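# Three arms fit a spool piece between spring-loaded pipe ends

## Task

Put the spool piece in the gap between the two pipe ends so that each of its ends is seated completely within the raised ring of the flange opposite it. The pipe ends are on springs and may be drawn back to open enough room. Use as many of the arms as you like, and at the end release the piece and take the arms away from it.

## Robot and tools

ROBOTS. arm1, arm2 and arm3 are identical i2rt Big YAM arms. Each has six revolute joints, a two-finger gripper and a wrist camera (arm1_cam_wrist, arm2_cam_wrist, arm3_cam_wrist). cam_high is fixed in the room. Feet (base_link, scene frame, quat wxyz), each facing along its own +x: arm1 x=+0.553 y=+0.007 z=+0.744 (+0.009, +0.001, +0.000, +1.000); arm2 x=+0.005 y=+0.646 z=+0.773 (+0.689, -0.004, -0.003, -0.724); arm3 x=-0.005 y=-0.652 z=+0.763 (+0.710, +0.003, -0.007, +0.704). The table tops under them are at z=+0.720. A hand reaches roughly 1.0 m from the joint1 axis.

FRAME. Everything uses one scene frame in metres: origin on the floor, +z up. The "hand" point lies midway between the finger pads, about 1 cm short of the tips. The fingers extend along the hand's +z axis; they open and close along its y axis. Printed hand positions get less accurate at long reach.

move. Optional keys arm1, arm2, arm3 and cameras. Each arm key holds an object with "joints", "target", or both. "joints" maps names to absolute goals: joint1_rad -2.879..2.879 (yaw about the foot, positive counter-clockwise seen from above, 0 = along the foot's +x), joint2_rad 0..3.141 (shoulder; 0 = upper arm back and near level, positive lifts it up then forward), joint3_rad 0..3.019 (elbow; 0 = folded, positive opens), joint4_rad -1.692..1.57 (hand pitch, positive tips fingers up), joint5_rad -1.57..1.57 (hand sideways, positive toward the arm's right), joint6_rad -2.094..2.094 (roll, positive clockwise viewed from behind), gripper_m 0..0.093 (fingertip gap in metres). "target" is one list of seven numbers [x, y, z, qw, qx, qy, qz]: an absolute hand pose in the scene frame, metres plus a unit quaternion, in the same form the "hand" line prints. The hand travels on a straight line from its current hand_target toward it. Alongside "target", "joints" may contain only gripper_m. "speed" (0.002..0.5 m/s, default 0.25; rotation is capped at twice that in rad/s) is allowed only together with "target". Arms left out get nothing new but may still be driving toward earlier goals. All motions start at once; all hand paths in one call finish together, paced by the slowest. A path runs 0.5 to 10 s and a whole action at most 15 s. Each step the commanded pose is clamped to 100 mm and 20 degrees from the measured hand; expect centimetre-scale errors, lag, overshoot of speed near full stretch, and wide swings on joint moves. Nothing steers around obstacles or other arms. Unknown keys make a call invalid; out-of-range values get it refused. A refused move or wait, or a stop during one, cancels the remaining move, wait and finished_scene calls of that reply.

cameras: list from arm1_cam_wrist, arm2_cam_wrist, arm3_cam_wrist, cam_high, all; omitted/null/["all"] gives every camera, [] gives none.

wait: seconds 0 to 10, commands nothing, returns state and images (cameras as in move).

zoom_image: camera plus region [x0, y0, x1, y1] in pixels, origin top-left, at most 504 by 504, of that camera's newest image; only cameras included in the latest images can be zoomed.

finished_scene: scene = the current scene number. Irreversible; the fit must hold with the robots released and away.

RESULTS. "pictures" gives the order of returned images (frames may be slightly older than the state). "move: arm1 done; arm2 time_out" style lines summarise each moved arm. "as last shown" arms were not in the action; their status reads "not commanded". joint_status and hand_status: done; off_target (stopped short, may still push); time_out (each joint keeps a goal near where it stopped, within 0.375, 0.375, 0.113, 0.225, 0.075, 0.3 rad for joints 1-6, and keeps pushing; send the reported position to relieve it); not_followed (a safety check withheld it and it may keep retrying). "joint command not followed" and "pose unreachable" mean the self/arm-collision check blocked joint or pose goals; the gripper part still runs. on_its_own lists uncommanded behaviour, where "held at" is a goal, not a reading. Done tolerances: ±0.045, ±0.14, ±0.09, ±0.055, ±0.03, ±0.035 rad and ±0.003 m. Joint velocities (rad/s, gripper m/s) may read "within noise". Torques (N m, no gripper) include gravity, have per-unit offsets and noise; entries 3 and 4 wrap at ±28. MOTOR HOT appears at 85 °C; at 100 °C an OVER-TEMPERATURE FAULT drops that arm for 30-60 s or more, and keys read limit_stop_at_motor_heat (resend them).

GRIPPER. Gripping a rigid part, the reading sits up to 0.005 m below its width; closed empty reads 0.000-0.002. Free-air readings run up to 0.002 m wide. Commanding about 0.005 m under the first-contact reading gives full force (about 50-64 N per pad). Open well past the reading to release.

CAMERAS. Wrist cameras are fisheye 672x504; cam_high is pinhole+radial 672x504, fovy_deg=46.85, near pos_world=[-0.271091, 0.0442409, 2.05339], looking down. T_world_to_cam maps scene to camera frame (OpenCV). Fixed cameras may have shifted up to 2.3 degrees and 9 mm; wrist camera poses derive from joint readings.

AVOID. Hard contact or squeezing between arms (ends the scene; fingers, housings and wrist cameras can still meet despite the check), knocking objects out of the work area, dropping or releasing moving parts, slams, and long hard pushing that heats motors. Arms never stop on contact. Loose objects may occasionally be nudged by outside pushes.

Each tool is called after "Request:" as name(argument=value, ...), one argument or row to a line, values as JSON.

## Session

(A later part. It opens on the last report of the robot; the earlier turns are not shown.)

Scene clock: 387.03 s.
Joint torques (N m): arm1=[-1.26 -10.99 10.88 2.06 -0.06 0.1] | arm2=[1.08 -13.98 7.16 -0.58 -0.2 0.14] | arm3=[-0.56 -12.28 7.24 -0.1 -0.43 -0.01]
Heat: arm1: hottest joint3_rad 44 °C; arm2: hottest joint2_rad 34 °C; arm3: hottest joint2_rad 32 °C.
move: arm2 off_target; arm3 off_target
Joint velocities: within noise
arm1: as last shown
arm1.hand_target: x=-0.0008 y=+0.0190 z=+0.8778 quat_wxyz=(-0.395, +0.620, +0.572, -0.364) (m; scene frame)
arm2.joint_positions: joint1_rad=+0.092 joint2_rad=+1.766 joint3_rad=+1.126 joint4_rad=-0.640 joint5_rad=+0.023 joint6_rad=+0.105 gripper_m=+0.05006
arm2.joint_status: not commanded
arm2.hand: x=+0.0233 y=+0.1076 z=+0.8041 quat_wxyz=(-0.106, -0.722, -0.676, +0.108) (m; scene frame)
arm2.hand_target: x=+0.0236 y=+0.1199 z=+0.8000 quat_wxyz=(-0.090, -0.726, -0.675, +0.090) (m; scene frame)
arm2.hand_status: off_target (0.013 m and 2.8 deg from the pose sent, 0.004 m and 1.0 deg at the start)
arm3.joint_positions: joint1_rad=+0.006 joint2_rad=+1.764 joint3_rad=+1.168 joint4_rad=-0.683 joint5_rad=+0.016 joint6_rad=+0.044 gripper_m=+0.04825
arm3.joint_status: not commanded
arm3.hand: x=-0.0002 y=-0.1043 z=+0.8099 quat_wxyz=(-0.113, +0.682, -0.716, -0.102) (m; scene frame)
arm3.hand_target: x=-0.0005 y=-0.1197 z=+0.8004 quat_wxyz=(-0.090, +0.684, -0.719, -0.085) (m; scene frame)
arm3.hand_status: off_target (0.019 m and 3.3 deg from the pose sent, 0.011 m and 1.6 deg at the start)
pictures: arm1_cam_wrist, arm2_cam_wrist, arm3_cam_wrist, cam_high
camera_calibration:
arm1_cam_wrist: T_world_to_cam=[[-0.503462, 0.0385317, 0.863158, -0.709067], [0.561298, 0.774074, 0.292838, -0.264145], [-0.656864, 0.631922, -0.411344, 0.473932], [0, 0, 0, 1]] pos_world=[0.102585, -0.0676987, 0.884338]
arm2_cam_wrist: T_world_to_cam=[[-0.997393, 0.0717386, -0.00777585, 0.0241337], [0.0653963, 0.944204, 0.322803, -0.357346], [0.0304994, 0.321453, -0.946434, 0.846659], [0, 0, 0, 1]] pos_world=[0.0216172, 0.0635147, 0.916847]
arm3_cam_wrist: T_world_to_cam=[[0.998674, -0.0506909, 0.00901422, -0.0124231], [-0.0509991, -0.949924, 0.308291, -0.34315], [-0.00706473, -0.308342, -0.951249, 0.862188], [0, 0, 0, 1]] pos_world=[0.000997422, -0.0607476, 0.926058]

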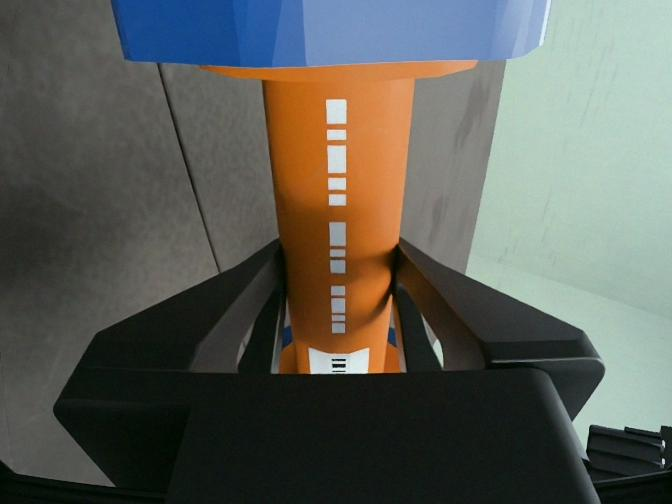

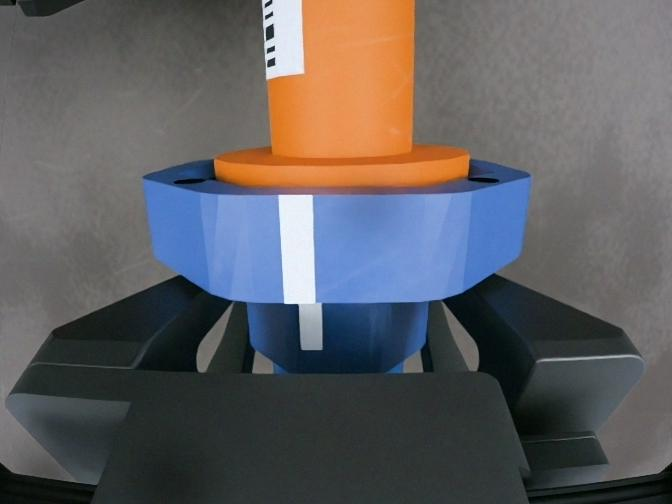

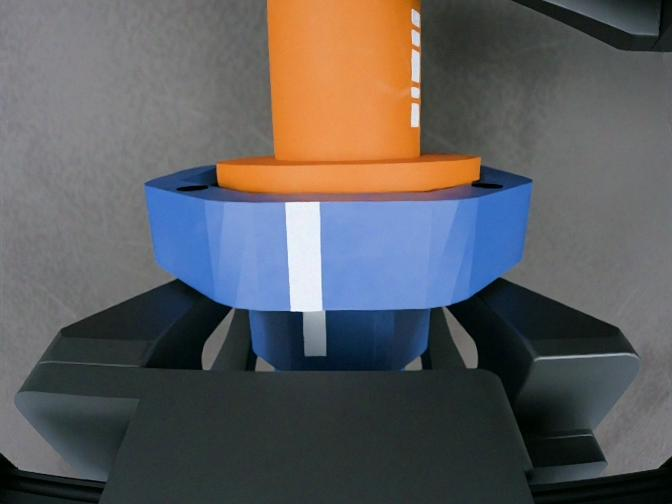

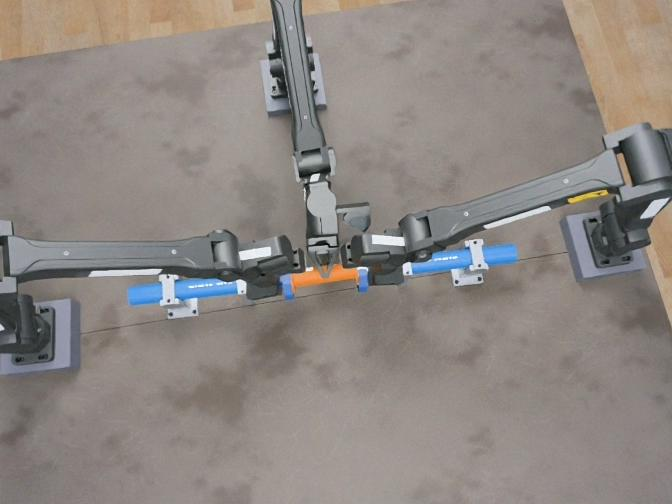

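Request:
move(
  arm2={"target":[0.0225,0.09,0.80,0.12,0.722,0.673,-0.12],"speed":0.03},
  arm3={"target":[0.0005,-0.09,0.80,-0.12,0.680,-0.714,-0.11],"speed":0.03},
)

Request:
zoom_image(
  camera="arm2_cam_wrist",
  region=[120, 60, 560, 330],
)

Request:
zoom_image(
  camera="arm3_cam_wrist",
  region=[120, 60, 560, 330],
)

Scene clock: 393.83 s.
Joint torques (N m): arm1=[-1.2 -11.05 10.82 2.28 -0.05 0.12] | arm2=[0.91 -12.04 9.21 1.84 -0.05 0.09] | arm3=[-1.08 -9.29 9.69 1.83 -0.25 -0.02]
Heat: arm1: hottest joint3_rad 44 °C; arm2: hottest joint3_rad 35 °C; arm3: hottest joint2_rad 32 °C.
move: arm2 off_target; arm3 off_target
Joint velocities: within noise
arm1.joint_positions: joint1_rad=+0.029 joint2_rad=+1.542 joint3_rad=+0.650 joint4_rad=+0.361 joint5_rad=+0.078 joint6_rad=-1.531 gripper_m=+0.03482
arm1.joint_status: not commanded
arm1.hand: x=+0.0229 y=+0.0155 z=+0.8350 quat_wxyz=(-0.367, +0.635, +0.590, -0.337) (m; scene frame)
arm1.hand_target: x=-0.0008 y=+0.0189 z=+0.8778 quat_wxyz=(-0.395, +0.620, +0.572, -0.364) (m; scene frame)
arm1.hand_status: not commanded
arm2.joint_positions: joint1_rad=+0.092 joint2_rad=+1.770 joint3_rad=+1.126 joint4_rad=-0.616 joint5_rad=+0.025 joint6_rad=+0.104 gripper_m=+0.05006
arm2.joint_status: not commanded
arm2.hand: x=+0.0230 y=+0.1025 z=+0.8035 quat_wxyz=(-0.112, -0.721, -0.675, +0.115) (m; scene frame)
arm2.hand_target: x=+0.0224 y=+0.0905 z=+0.8001 quat_wxyz=(-0.120, -0.721, -0.672, +0.120) (m; scene frame)
arm2.hand_status: off_target (0.013 m and 1.1 deg from the pose sent, 0.018 m and 2.2 deg at the start)
arm3.joint_positions: joint1_rad=+0.005 joint2_rad=+1.769 joint3_rad=+1.168 joint4_rad=-0.660 joint5_rad=+0.020 joint6_rad=+0.043 gripper_m=+0.04825
arm3.joint_status: not commanded
arm3.hand: x=+0.0011 y=-0.0992 z=+0.8092 quat_wxyz=(-0.121, +0.680, -0.715, -0.107) (m; scene frame)
arm3.hand_target: x=+0.0005 y=-0.0904 z=+0.8002 quat_wxyz=(-0.120, +0.680, -0.714, -0.110) (m; scene frame)
arm3.hand_status: off_target (0.013 m and 0.3 deg from the pose sent, 0.017 m and 1.2 deg at the start)
pictures: arm1_cam_wrist, arm2_cam_wrist, arm3_cam_wrist, cam_high
camera_calibration:
arm1_cam_wrist: T_world_to_cam=[[-0.507273, 0.0360228, 0.861032, -0.706334], [0.559264, 0.773919, 0.297109, -0.267729], [-0.655666, 0.63226, -0.412734, 0.474767], [0, 0, 0, 1]] pos_world=[0.102715, -0.0675315, 0.883674]
arm2_cam_wrist: T_world_to_cam=[[-0.997389, 0.0717847, -0.00791004, 0.0242766], [0.065972, 0.950191, 0.304606, -0.338328], [0.0293821, 0.303289, -0.952446, 0.854458], [0, 0, 0, 1]] pos_world=[0.0214277, 0.0605867, 0.917073]
arm3_cam_wrist: T_world_to_cam=[[0.998556, -0.0523635, 0.0119628, -0.0160204], [-0.0535801, -0.955436, 0.290295, -0.324078], [-0.0037712, -0.290517, -0.956862, 0.869451], [0, 0, 0, 1]] pos_world=[0.00191201, -0.0578839, 0.926215]

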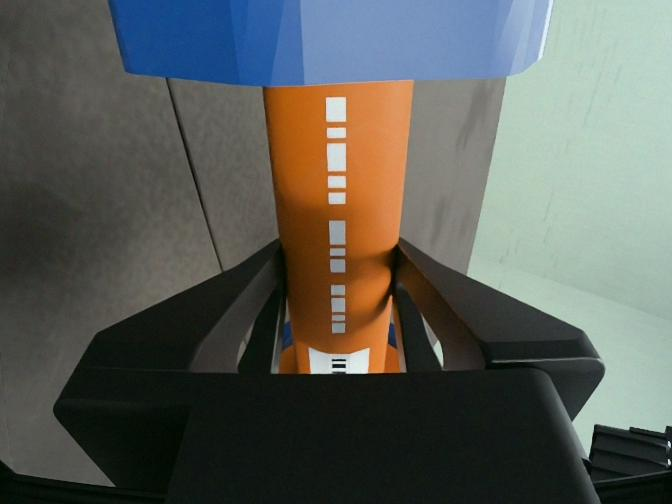

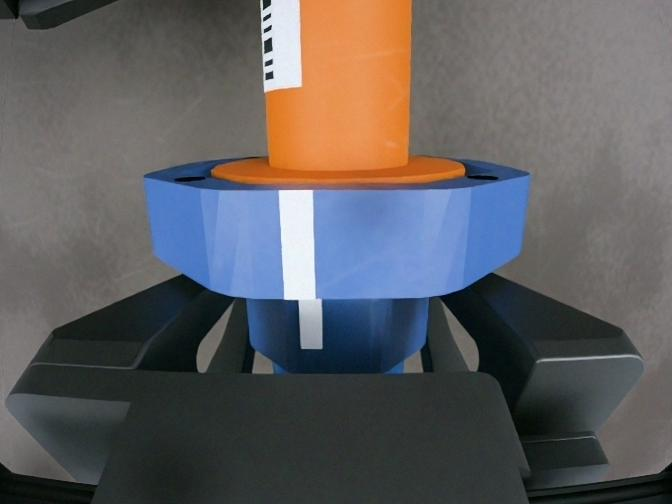

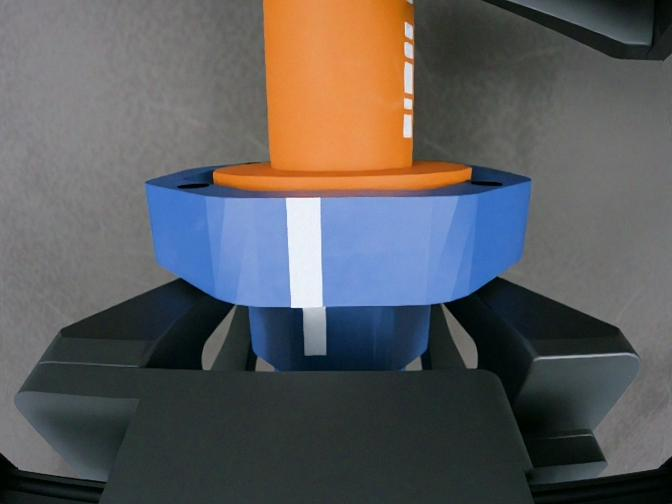

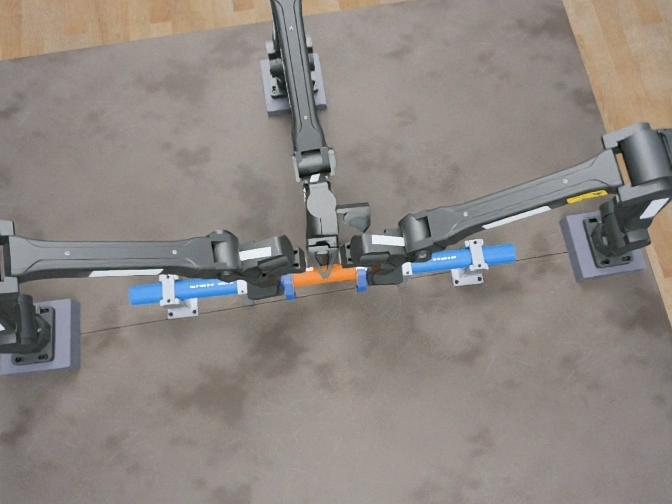

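Scaled by 1.145 from the camera's 672x504 image, which has a finer 960x720 frame.

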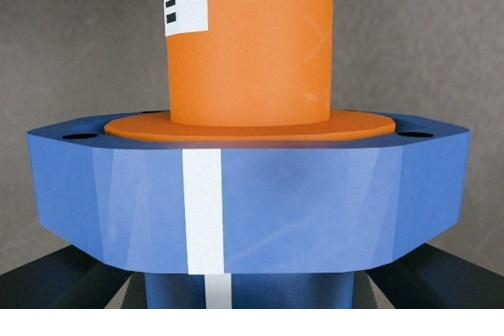

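Scaled by 1.145 from the camera's 672x504 image, which has a finer 960x720 frame.

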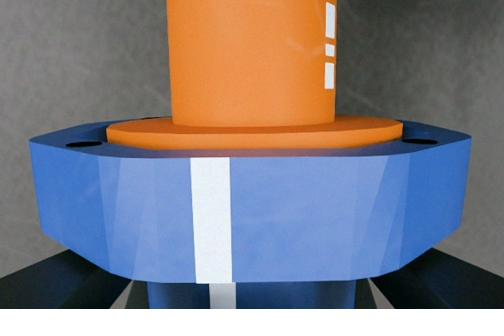

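Request:
move(
  arm2={"target":[0.021,0.06,0.80,0.12,0.722,0.673,-0.12],"speed":0.04},
  arm3={"target":[0.002,-0.06,0.80,-0.12,0.680,-0.714,-0.11],"speed":0.04},
)

Request:
zoom_image(
  camera="arm2_cam_wrist",
  region=[120, 60, 560, 330],
)

Request:
zoom_image(
  camera="arm3_cam_wrist",
  region=[120, 60, 560, 330],
)

Scene clock: 399.07 s.
Joint torques (N m): arm1=[-1.2 -11.05 10.82 2.25 -0.03 0.14] | arm2=[0.62 -9.17 14.06 2.33 -0.13 0.05] | arm3=[-1.38 -7.88 14.32 2.32 -0.27 0]
Heat: arm1: hottest joint3_rad 45 °C; arm2: hottest joint3_rad 36 °C; arm3: hottest joint2_rad 32 °C.
move: arm2 off_target; arm3 off_target
Joint velocities: within noise
arm1: as last shown
arm1.joint_positions: joint1_rad=+0.029 joint2_rad=+1.542 joint3_rad=+0.650 joint4_rad=+0.361 joint5_rad=+0.078 joint6_rad=-1.533 gripper_m=+0.03482
arm1.hand: x=+0.0229 y=+0.0154 z=+0.8350 quat_wxyz=(-0.367, +0.635, +0.591, -0.337) (m; scene frame)
arm2.joint_positions: joint1_rad=+0.092 joint2_rad=+1.787 joint3_rad=+1.157 joint4_rad=-0.663 joint5_rad=+0.026 joint6_rad=+0.104 gripper_m=+0.05006
arm2.joint_status: not commanded
arm2.hand: x=+0.0230 y=+0.1009 z=+0.8032 quat_wxyz=(-0.100, -0.722, -0.676, +0.104) (m; scene frame)
arm2.hand_target: x=+0.0208 y=+0.0635 z=+0.8015 quat_wxyz=(-0.120, -0.721, -0.672, +0.120) (m; scene frame)
arm2.hand_status: off_target (0.041 m and 3.0 deg from the pose sent, 0.043 m and 1.1 deg at the start)
arm3.joint_positions: joint1_rad=+0.005 joint2_rad=+1.787 joint3_rad=+1.201 joint4_rad=-0.709 joint5_rad=+0.020 joint6_rad=+0.043 gripper_m=+0.04827
arm3.joint_status: not commanded
arm3.hand: x=+0.0012 y=-0.0979 z=+0.8088 quat_wxyz=(-0.109, +0.682, -0.717, -0.095) (m; scene frame)
arm3.hand_target: x=+0.0020 y=-0.0636 z=+0.8009 quat_wxyz=(-0.120, +0.681, -0.714, -0.110) (m; scene frame)
arm3.hand_status: off_target (0.039 m and 2.2 deg from the pose sent, 0.040 m and 0.4 deg at the start)
pictures: arm1_cam_wrist, arm2_cam_wrist, arm3_cam_wrist, cam_high
camera_calibration:
arm1_cam_wrist: T_world_to_cam=[[-0.507446, 0.0341183, 0.861008, -0.706276], [0.557971, 0.774448, 0.298159, -0.268477], [-0.656633, 0.631717, -0.412027, 0.474283], [0, 0, 0, 1]] pos_world=[0.102835, -0.0675942, 0.883575]
arm2_cam_wrist: T_world_to_cam=[[-0.997385, 0.0721643, -0.00381814, 0.0210604], [0.0667059, 0.939693, 0.335452, -0.360491], [0.0277955, 0.33432, -0.94205, 0.84321], [0, 0, 0, 1]] pos_world=[0.0216148, 0.055329, 0.915353]
arm3_cam_wrist: T_world_to_cam=[[0.998564, -0.0517787, 0.0137391, -0.0173337], [-0.0534384, -0.944789, 0.323292, -0.348331], [-0.00375909, -0.323562, -0.9462, 0.857557], [0, 0, 0, 1]] pos_world=[0.00191816, -0.0525241, 0.924271]

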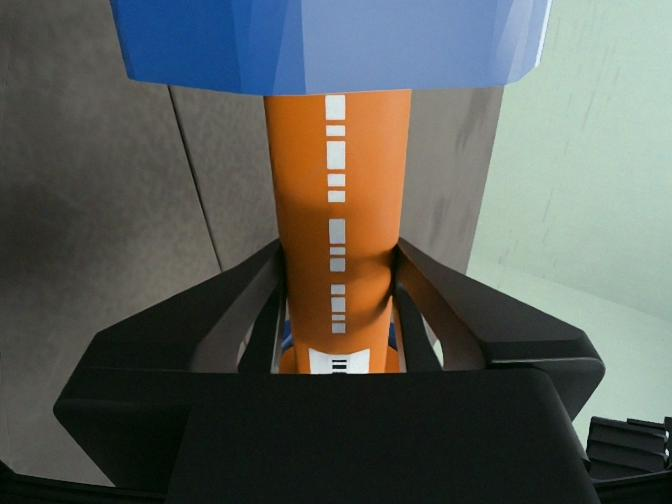

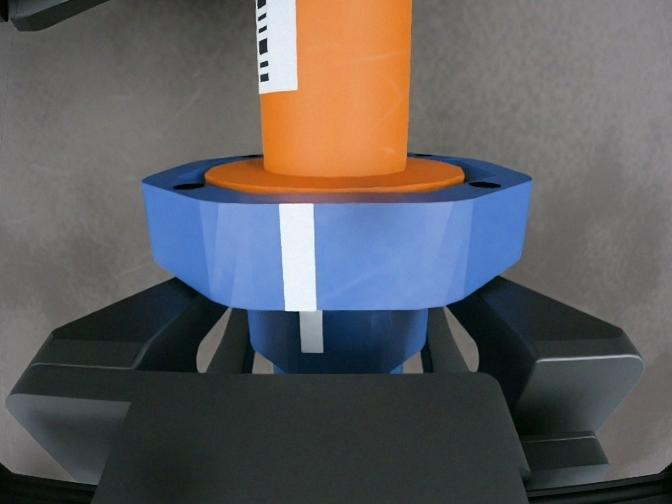

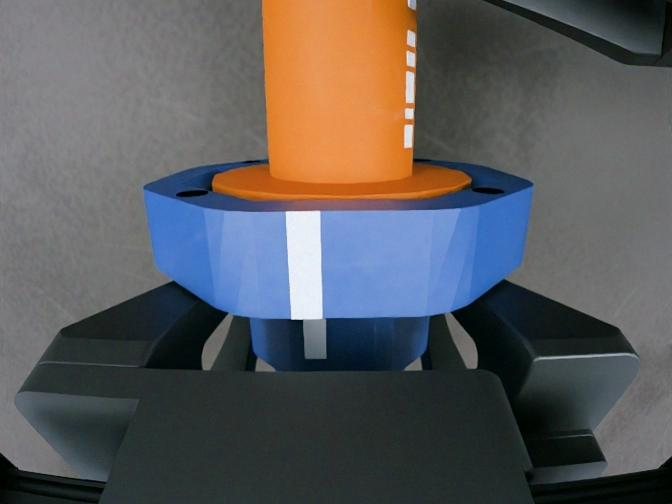

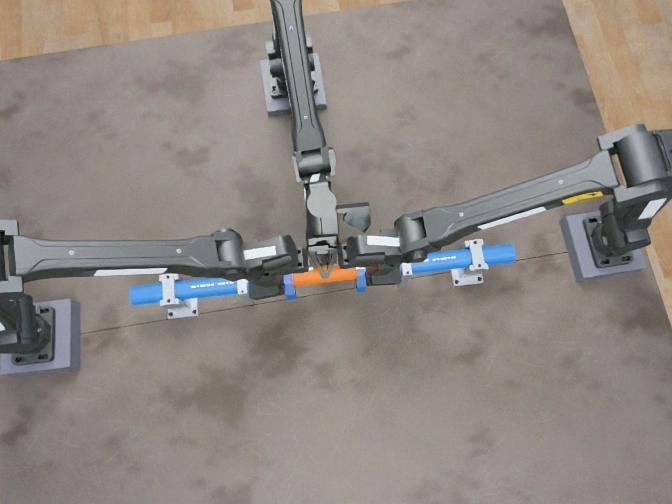

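Scaled by 1.145 from the camera's 672x504 image, which has a finer 960x720 frame.

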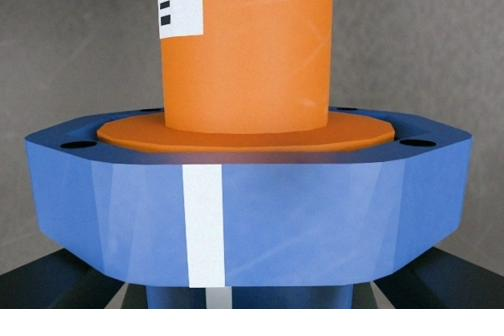

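Scaled by 1.145 from the camera's 672x504 image, which has a finer 960x720 frame.

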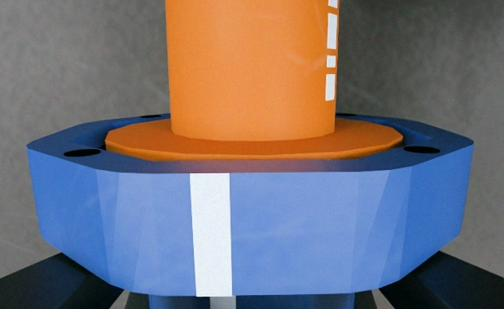

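Request:
move(
  arm2={"target":[0.0225,0.088,0.797,0.10,0.722,0.676,-0.104],"speed":0.05},
  arm3={"target":[0.002,-0.085,0.797,-0.109,0.682,-0.717,-0.095],"speed":0.05},
  cameras=[],
)

Request:
move(
  arm2={"joints":{"gripper_m":0.093}},
  arm3={"joints":{"gripper_m":0.093}},
)

Request:
zoom_image(
  camera="arm2_cam_wrist",
  region=[120, 60, 560, 330],
)

Request:
zoom_image(
  camera="arm3_cam_wrist",
  region=[120, 60, 560, 330],
)

Scene clock: 406.73 s.
Joint torques (N m): arm1=[-1.26 -10.99 10.82 2.26 -0.03 0.14] | arm2=[0.97 -11.34 10.4 1.2 0 0.06] | arm3=[-0.67 -9.7 10.62 1.87 -0.09 -0.01]
Heat: arm1: hottest joint3_rad 45 °C; arm2: hottest joint3_rad 36 °C; arm3: hottest joint3_rad 34 °C.
move: arm2 off_target; arm3 off_target
Joint velocities: within noise
arm1: as last shown
arm2.joint_positions: joint1_rad=+0.092 joint2_rad=+1.787 joint3_rad=+1.157 joint4_rad=-0.667 joint5_rad=+0.026 joint6_rad=+0.104 gripper_m=+0.05006
arm2.joint_status: not commanded
arm2.hand: x=+0.0230 y=+0.1018 z=+0.8030 quat_wxyz=(-0.098, -0.723, -0.677, +0.103) (m; scene frame)
arm2.hand_target: x=+0.0225 y=+0.0886 z=+0.7971 quat_wxyz=(-0.100, -0.722, -0.676, +0.104) (m; scene frame)
arm2.hand_status: off_target (0.015 m and 0.3 deg from the pose sent, 0.014 m and 0.1 deg at the start)
arm3.joint_positions: joint1_rad=+0.005 joint2_rad=+1.787 joint3_rad=+1.201 joint4_rad=-0.711 joint5_rad=+0.020 joint6_rad=+0.043 gripper_m=+0.04827
arm3.joint_status: not commanded
arm3.hand: x=+0.0011 y=-0.0982 z=+0.8088 quat_wxyz=(-0.109, +0.682, -0.717, -0.094) (m; scene frame)
arm3.hand_target: x=+0.0020 y=-0.0858 z=+0.7972 quat_wxyz=(-0.109, +0.682, -0.717, -0.095) (m; scene frame)
arm3.hand_status: off_target (0.018 m and 0.1 deg from the pose sent, 0.018 m and 0.1 deg at the start)
pictures: none
No camera images: "cameras" was empty.

Scene clock: 407.50 s.
Joint torques (N m): arm1=[-1.2 -11.05 10.84 2.25 -0.03 0.15] | arm2=[0.97 -12.86 10.29 1.17 0 0.06] | arm3=[-1.32 -11.34 10.58 1.42 -0.11 -0.07]
Heat: arm1: hottest joint3_rad 45 °C; arm2: hottest joint3_rad 36 °C; arm3: hottest joint3_rad 34 °C.
move: arm2 done; arm3 done
Joint velocities: within noise
arm1: as last shown
arm2.joint_positions: joint1_rad=+0.092 joint2_rad=+1.804 joint3_rad=+1.157 joint4_rad=-0.667 joint5_rad=+0.026 joint6_rad=+0.104 gripper_m=+0.09288
arm2.joint_status: all done
arm2.hand: x=+0.0229 y=+0.1036 z=+0.7944 quat_wxyz=(-0.092, -0.723, -0.677, +0.098) (m; scene frame)
arm2.hand_target: x=+0.0225 y=+0.0886 z=+0.7971 quat_wxyz=(-0.100, -0.722, -0.676, +0.104) (m; scene frame)
arm2.hand_status: not commanded
arm3.joint_positions: joint1_rad=+0.005 joint2_rad=+1.816 joint3_rad=+1.201 joint4_rad=-0.703 joint5_rad=+0.020 joint6_rad=+0.043 gripper_m=+0.09292
arm3.joint_status: all done
arm3.hand: x=+0.0012 y=-0.0990 z=+0.7941 quat_wxyz=(-0.102, +0.683, -0.718, -0.087) (m; scene frame)
arm3.hand_target: x=+0.0020 y=-0.0858 z=+0.7973 quat_wxyz=(-0.109, +0.682, -0.717, -0.095) (m; scene frame)
arm3.hand_status: not commanded
pictures: arm1_cam_wrist, arm2_cam_wrist, arm3_cam_wrist, cam_high
camera_calibration:
arm1_cam_wrist: T_world_to_cam=[[-0.507475, 0.0337379, 0.861006, -0.706268], [0.557814, 0.774457, 0.298428, -0.268698], [-0.656744, 0.631726, -0.411837, 0.474126], [0, 0, 0, 1]] pos_world=[0.10285, -0.0675948, 0.88355]
arm2_cam_wrist: T_world_to_cam=[[-0.997384, 0.0722634, -0.00151453, 0.0188676], [0.0670405, 0.932723, 0.354308, -0.374247], [0.0270161, 0.353279, -0.935128, 0.826565], [0, 0, 0, 1]] pos_world=[0.0215774, 0.0556969, 0.905571]
arm3_cam_wrist: T_world_to_cam=[[0.998558, -0.051603, 0.0148072, -0.0181108], [-0.0535437, -0.937267, 0.344477, -0.360705], [-0.00389774, -0.344773, -0.938678, 0.835189], [0, 0, 0, 1]] pos_world=[0.00202652, -0.0510613, 0.908496]

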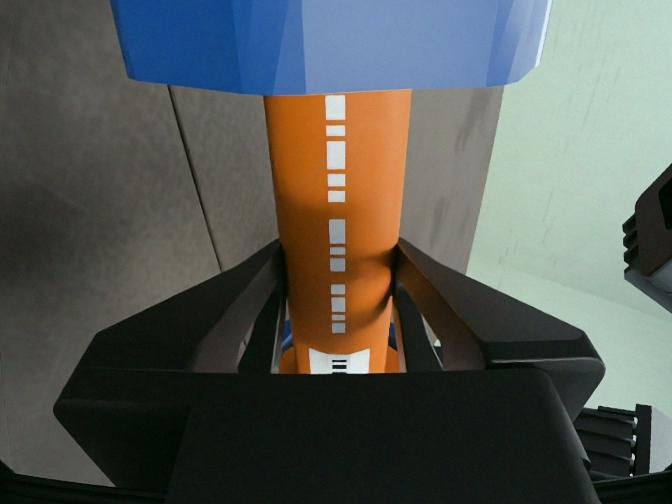

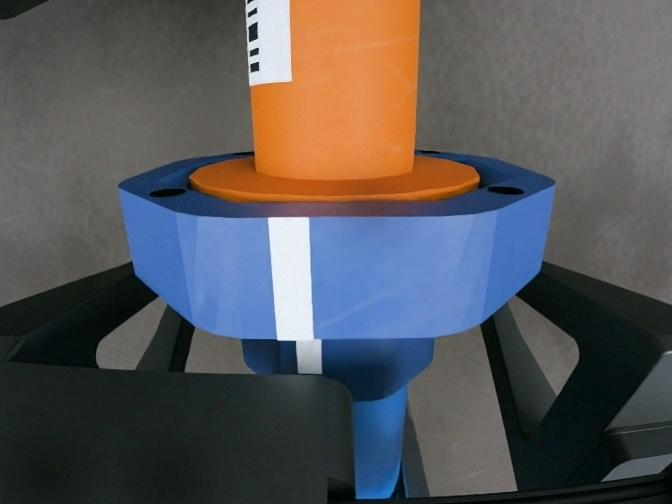

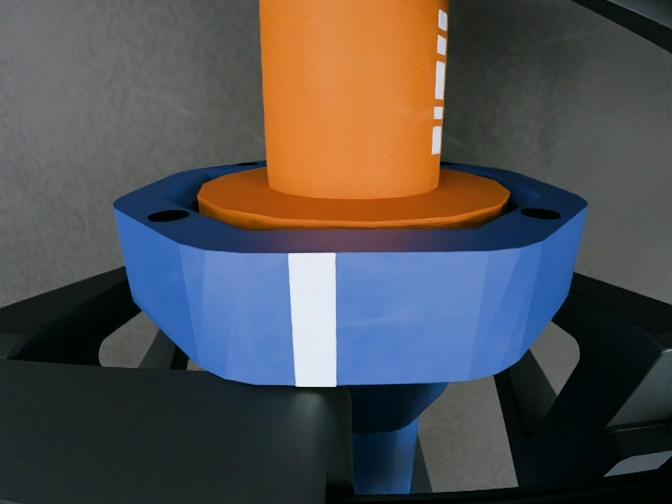

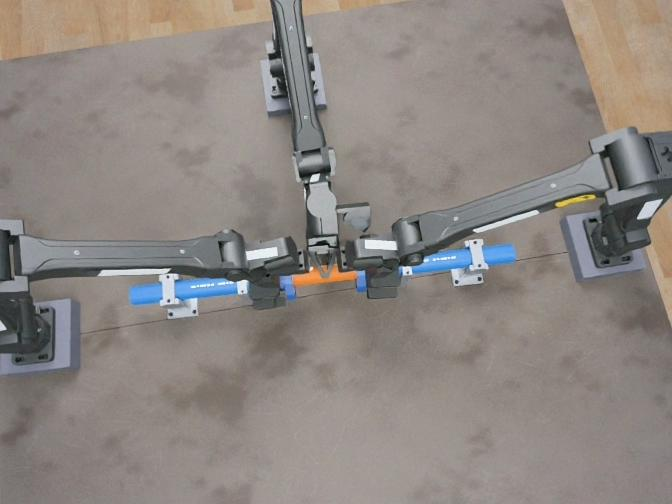

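Scaled by 1.145 from the camera's 672x504 image, which has a finer 960x720 frame.

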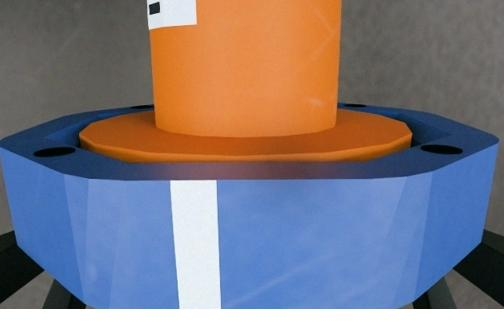

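Scaled by 1.145 from the camera's 672x504 image, which has a finer 960x720 frame.

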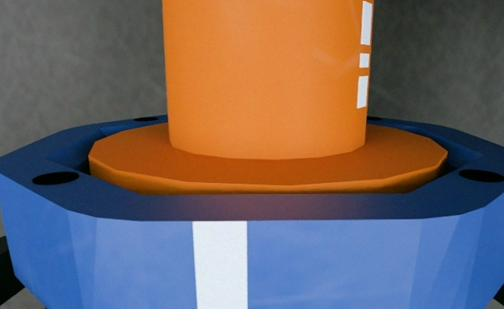

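Request:
move(
  arm1={"joints":{"gripper_m":0.085}},
  arm2={"target":[0.0225,0.12,0.90,0.10,0.722,0.676,-0.104]},
  arm3={"target":[0.002,-0.12,0.90,-0.109,0.682,-0.717,-0.095]},
  cameras=["arm1_cam_wrist"],
)

Request:
move(
  arm1={"target":[0.17,0.017,0.92,-0.37,0.636,0.588,-0.338]},
  arm2={"target":[0.0225,0.2,0.97,0.10,0.722,0.676,-0.104]},
  arm3={"target":[0.002,-0.2,0.97,-0.109,0.682,-0.717,-0.095]},
)

Request:
zoom_image(
  camera="cam_high",
  region=[220, 200, 440, 340],
)

Scene clock: 414.00 s.
Joint torques (N m): arm1=[-1.14 -9.82 9.74 2.29 -0.03 0.15] | arm2=[1.14 -12.16 11.79 0.62 0.03 0.08] | arm3=[-0.26 -10.81 12.56 0.96 -0.08 -0.07]
Heat: arm1: hottest joint3_rad 46 °C; arm2: hottest joint3_rad 37 °C; arm3: hottest joint3_rad 35 °C.
move: arm1 done; arm2 off_target; arm3 off_target
Joint velocities: within noise
arm1.joint_positions: joint1_rad=+0.029 joint2_rad=+1.524 joint3_rad=+0.668 joint4_rad=+0.361 joint5_rad=+0.078 joint6_rad=-1.533 gripper_m=+0.08494
arm1.joint_status: all done
arm1.hand: x=+0.0151 y=+0.0157 z=+0.8522 quat_wxyz=(-0.378, +0.629, +0.584, -0.348) (m; scene frame)
arm1.hand_target: x=-0.0008 y=+0.0190 z=+0.8779 quat_wxyz=(-0.395, +0.620, +0.572, -0.364) (m; scene frame)
arm1.hand_status: not commanded
arm2.joint_positions: joint1_rad=+0.092 joint2_rad=+1.612 joint3_rad=+1.179 joint4_rad=-0.887 joint5_rad=+0.026 joint6_rad=+0.104 gripper_m=+0.09291
arm2.joint_status: not commanded
arm2.hand: x=+0.0218 y=+0.1340 z=+0.8866 quat_wxyz=(-0.090, -0.724, -0.678, +0.096) (m; scene frame)
arm2.hand_target: x=+0.0225 y=+0.1206 z=+0.9001 quat_wxyz=(-0.100, -0.722, -0.676, +0.104) (m; scene frame)
arm2.hand_status: off_target (0.019 m and 1.5 deg from the pose sent, 0.107 m and 1.2 deg at the start)
arm3.joint_positions: joint1_rad=+0.005 joint2_rad=+1.617 joint3_rad=+1.214 joint4_rad=-0.916 joint5_rad=+0.019 joint6_rad=+0.043 gripper_m=+0.09296
arm3.joint_status: not commanded
arm3.hand: x=+0.0004 y=-0.1336 z=+0.8883 quat_wxyz=(-0.101, +0.683, -0.718, -0.087) (m; scene frame)
arm3.hand_target: x=+0.0020 y=-0.1205 z=+0.9002 quat_wxyz=(-0.109, +0.682, -0.717, -0.095) (m; scene frame)
arm3.hand_status: off_target (0.018 m and 1.3 deg from the pose sent, 0.108 m and 1.3 deg at the start)
pictures: arm1_cam_wrist
camera_calibration:
arm1_cam_wrist: T_world_to_cam=[[-0.476591, 0.0344418, 0.87845, -0.740433], [0.56865, 0.774121, 0.278162, -0.252645], [-0.670446, 0.6321, -0.388524, 0.456229], [0, 0, 0, 1]] pos_world=[0.0966595, -0.0673029, 0.897966]

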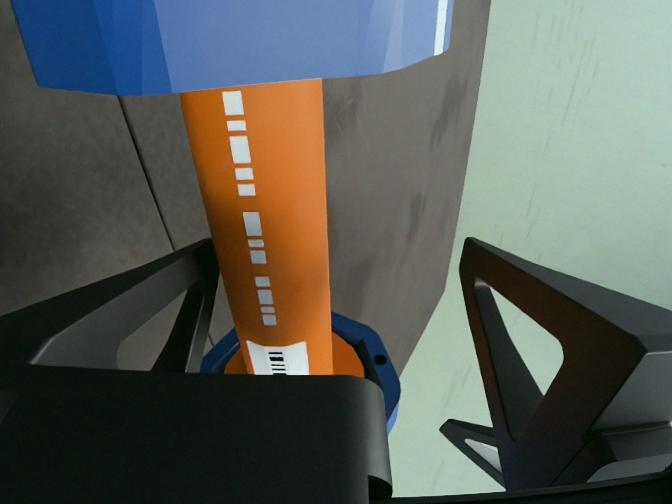

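Scene clock: 415.67 s.
Joint torques (N m): arm1=[-0.32 -3.02 9.43 1.61 0.07 0.24] | arm2=[1.79 -10.17 8.29 0.65 0.12 0.14] | arm3=[-0.97 -8.47 9.2 1.06 -0.17 -0.04]
Heat: arm1: hottest joint3_rad 45 °C; arm2: hottest joint3_rad 37 °C; arm3: hottest joint3_rad 35 °C.
move: arm1 done; arm2 done; arm3 done
Joint velocities: within noise
arm1.joint_positions: joint1_rad=+0.029 joint2_rad=+0.867 joint3_rad=+0.408 joint4_rad=-0.073 joint5_rad=+0.083 joint6_rad=-1.533 gripper_m=+0.08495
arm1.joint_status: not commanded
arm1.hand: x=+0.1709 y=+0.0182 z=+0.9147 quat_wxyz=(-0.369, +0.636, +0.590, -0.335) (m; scene frame)
arm1.hand_target: x=+0.1701 y=+0.0170 z=+0.9199 quat_wxyz=(-0.370, +0.636, +0.588, -0.338) (m; scene frame)
arm1.hand_status: done (0.005 m and 0.4 deg from the pose sent, 0.169 m and 1.7 deg at the start)
arm2.joint_positions: joint1_rad=+0.092 joint2_rad=+1.367 joint3_rad=+1.139 joint4_rad=-1.056 joint5_rad=+0.026 joint6_rad=+0.104 gripper_m=+0.09291
arm2.joint_status: not commanded
arm2.hand: x=+0.0195 y=+0.1947 z=+0.9710 quat_wxyz=(-0.103, -0.722, -0.676, +0.107) (m; scene frame)
arm2.hand_target: x=+0.0225 y=+0.1999 z=+0.9701 quat_wxyz=(-0.100, -0.722, -0.676, +0.104) (m; scene frame)
arm2.hand_status: done (0.006 m and 0.5 deg from the pose sent, 0.106 m and 1.5 deg at the start)
arm3.joint_positions: joint1_rad=+0.005 joint2_rad=+1.377 joint3_rad=+1.173 joint4_rad=-1.083 joint5_rad=+0.019 joint6_rad=+0.043 gripper_m=+0.09296
arm3.joint_status: not commanded
arm3.hand: x=-0.0004 y=-0.1963 z=+0.9710 quat_wxyz=(-0.112, +0.682, -0.716, -0.098) (m; scene frame)
arm3.hand_target: x=+0.0020 y=-0.2000 z=+0.9699 quat_wxyz=(-0.109, +0.682, -0.717, -0.095) (m; scene frame)
arm3.hand_status: done (0.005 m and 0.5 deg from the pose sent, 0.105 m and 1.3 deg at the start)
pictures: arm1_cam_wrist, arm2_cam_wrist, arm3_cam_wrist, cam_high
camera_calibration:
arm1_cam_wrist: T_world_to_cam=[[-0.508256, 0.034136, 0.860529, -0.699348], [0.561629, 0.770639, 0.301146, -0.380314], [-0.652877, 0.636357, -0.410854, 0.600738], [0, 0, 0, 1]] pos_world=[0.250355, -0.0653261, 0.963155]
arm2_cam_wrist: T_world_to_cam=[[-0.997385, 0.0721041, -0.00486053, 0.0124068], [0.0665595, 0.942723, 0.326868, -0.496925], [0.0281507, 0.32569, -0.945058, 0.974535], [0, 0, 0, 1]] pos_world=[0.0180156, 0.150172, 1.08348]
arm3_cam_wrist: T_world_to_cam=[[0.998559, -0.052088, 0.0128816, -0.0223516], [-0.0534893, -0.947342, 0.315726, -0.486926], [-0.00424225, -0.31596, -0.948763, 0.983227], [0, 0, 0, 1]] pos_world=[0.000445143, -0.151789, 1.08687]

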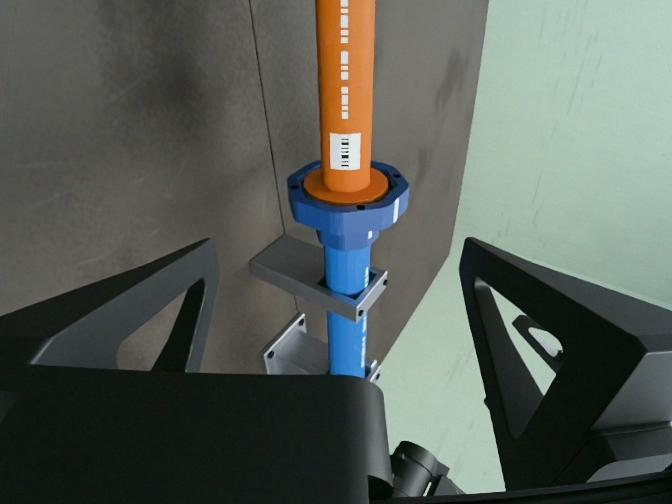

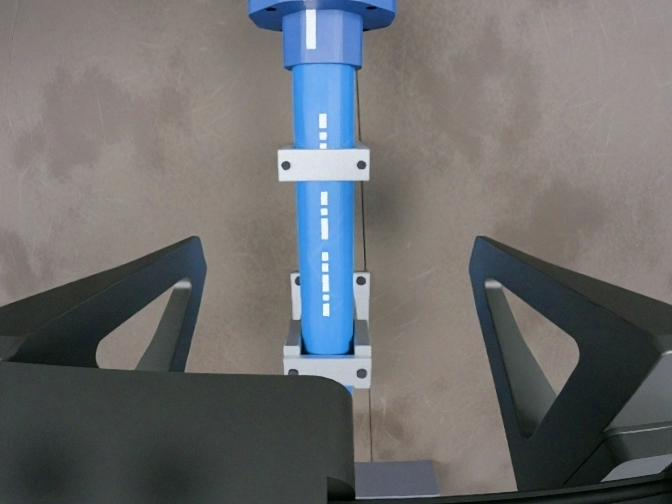

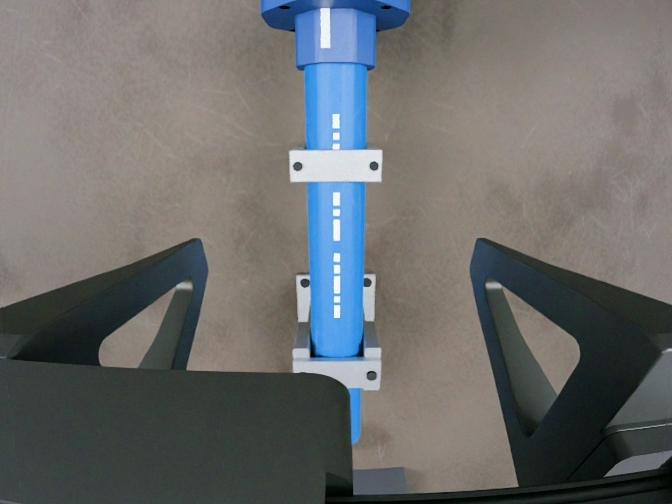

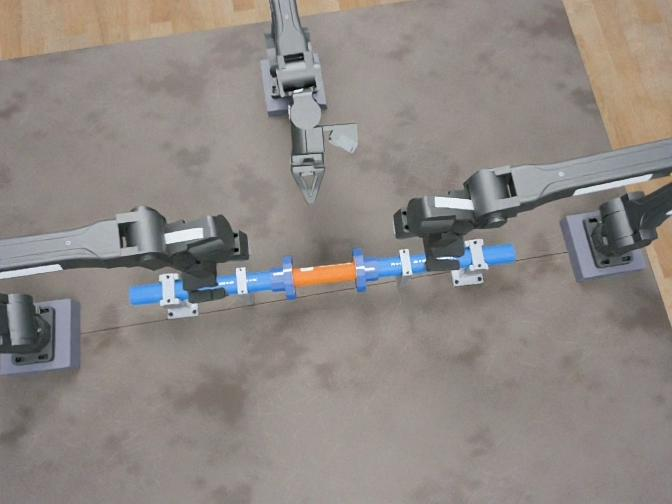

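Scaled by 2.291 from the camera's 672x504 image, which has a finer 960x720 frame.

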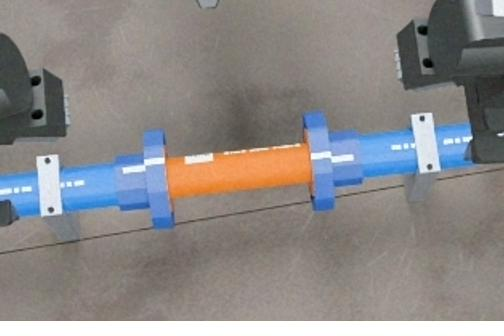

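Seated.

Request:
finished_scene(
  scene=1,
)

The scene is finished: the task was done.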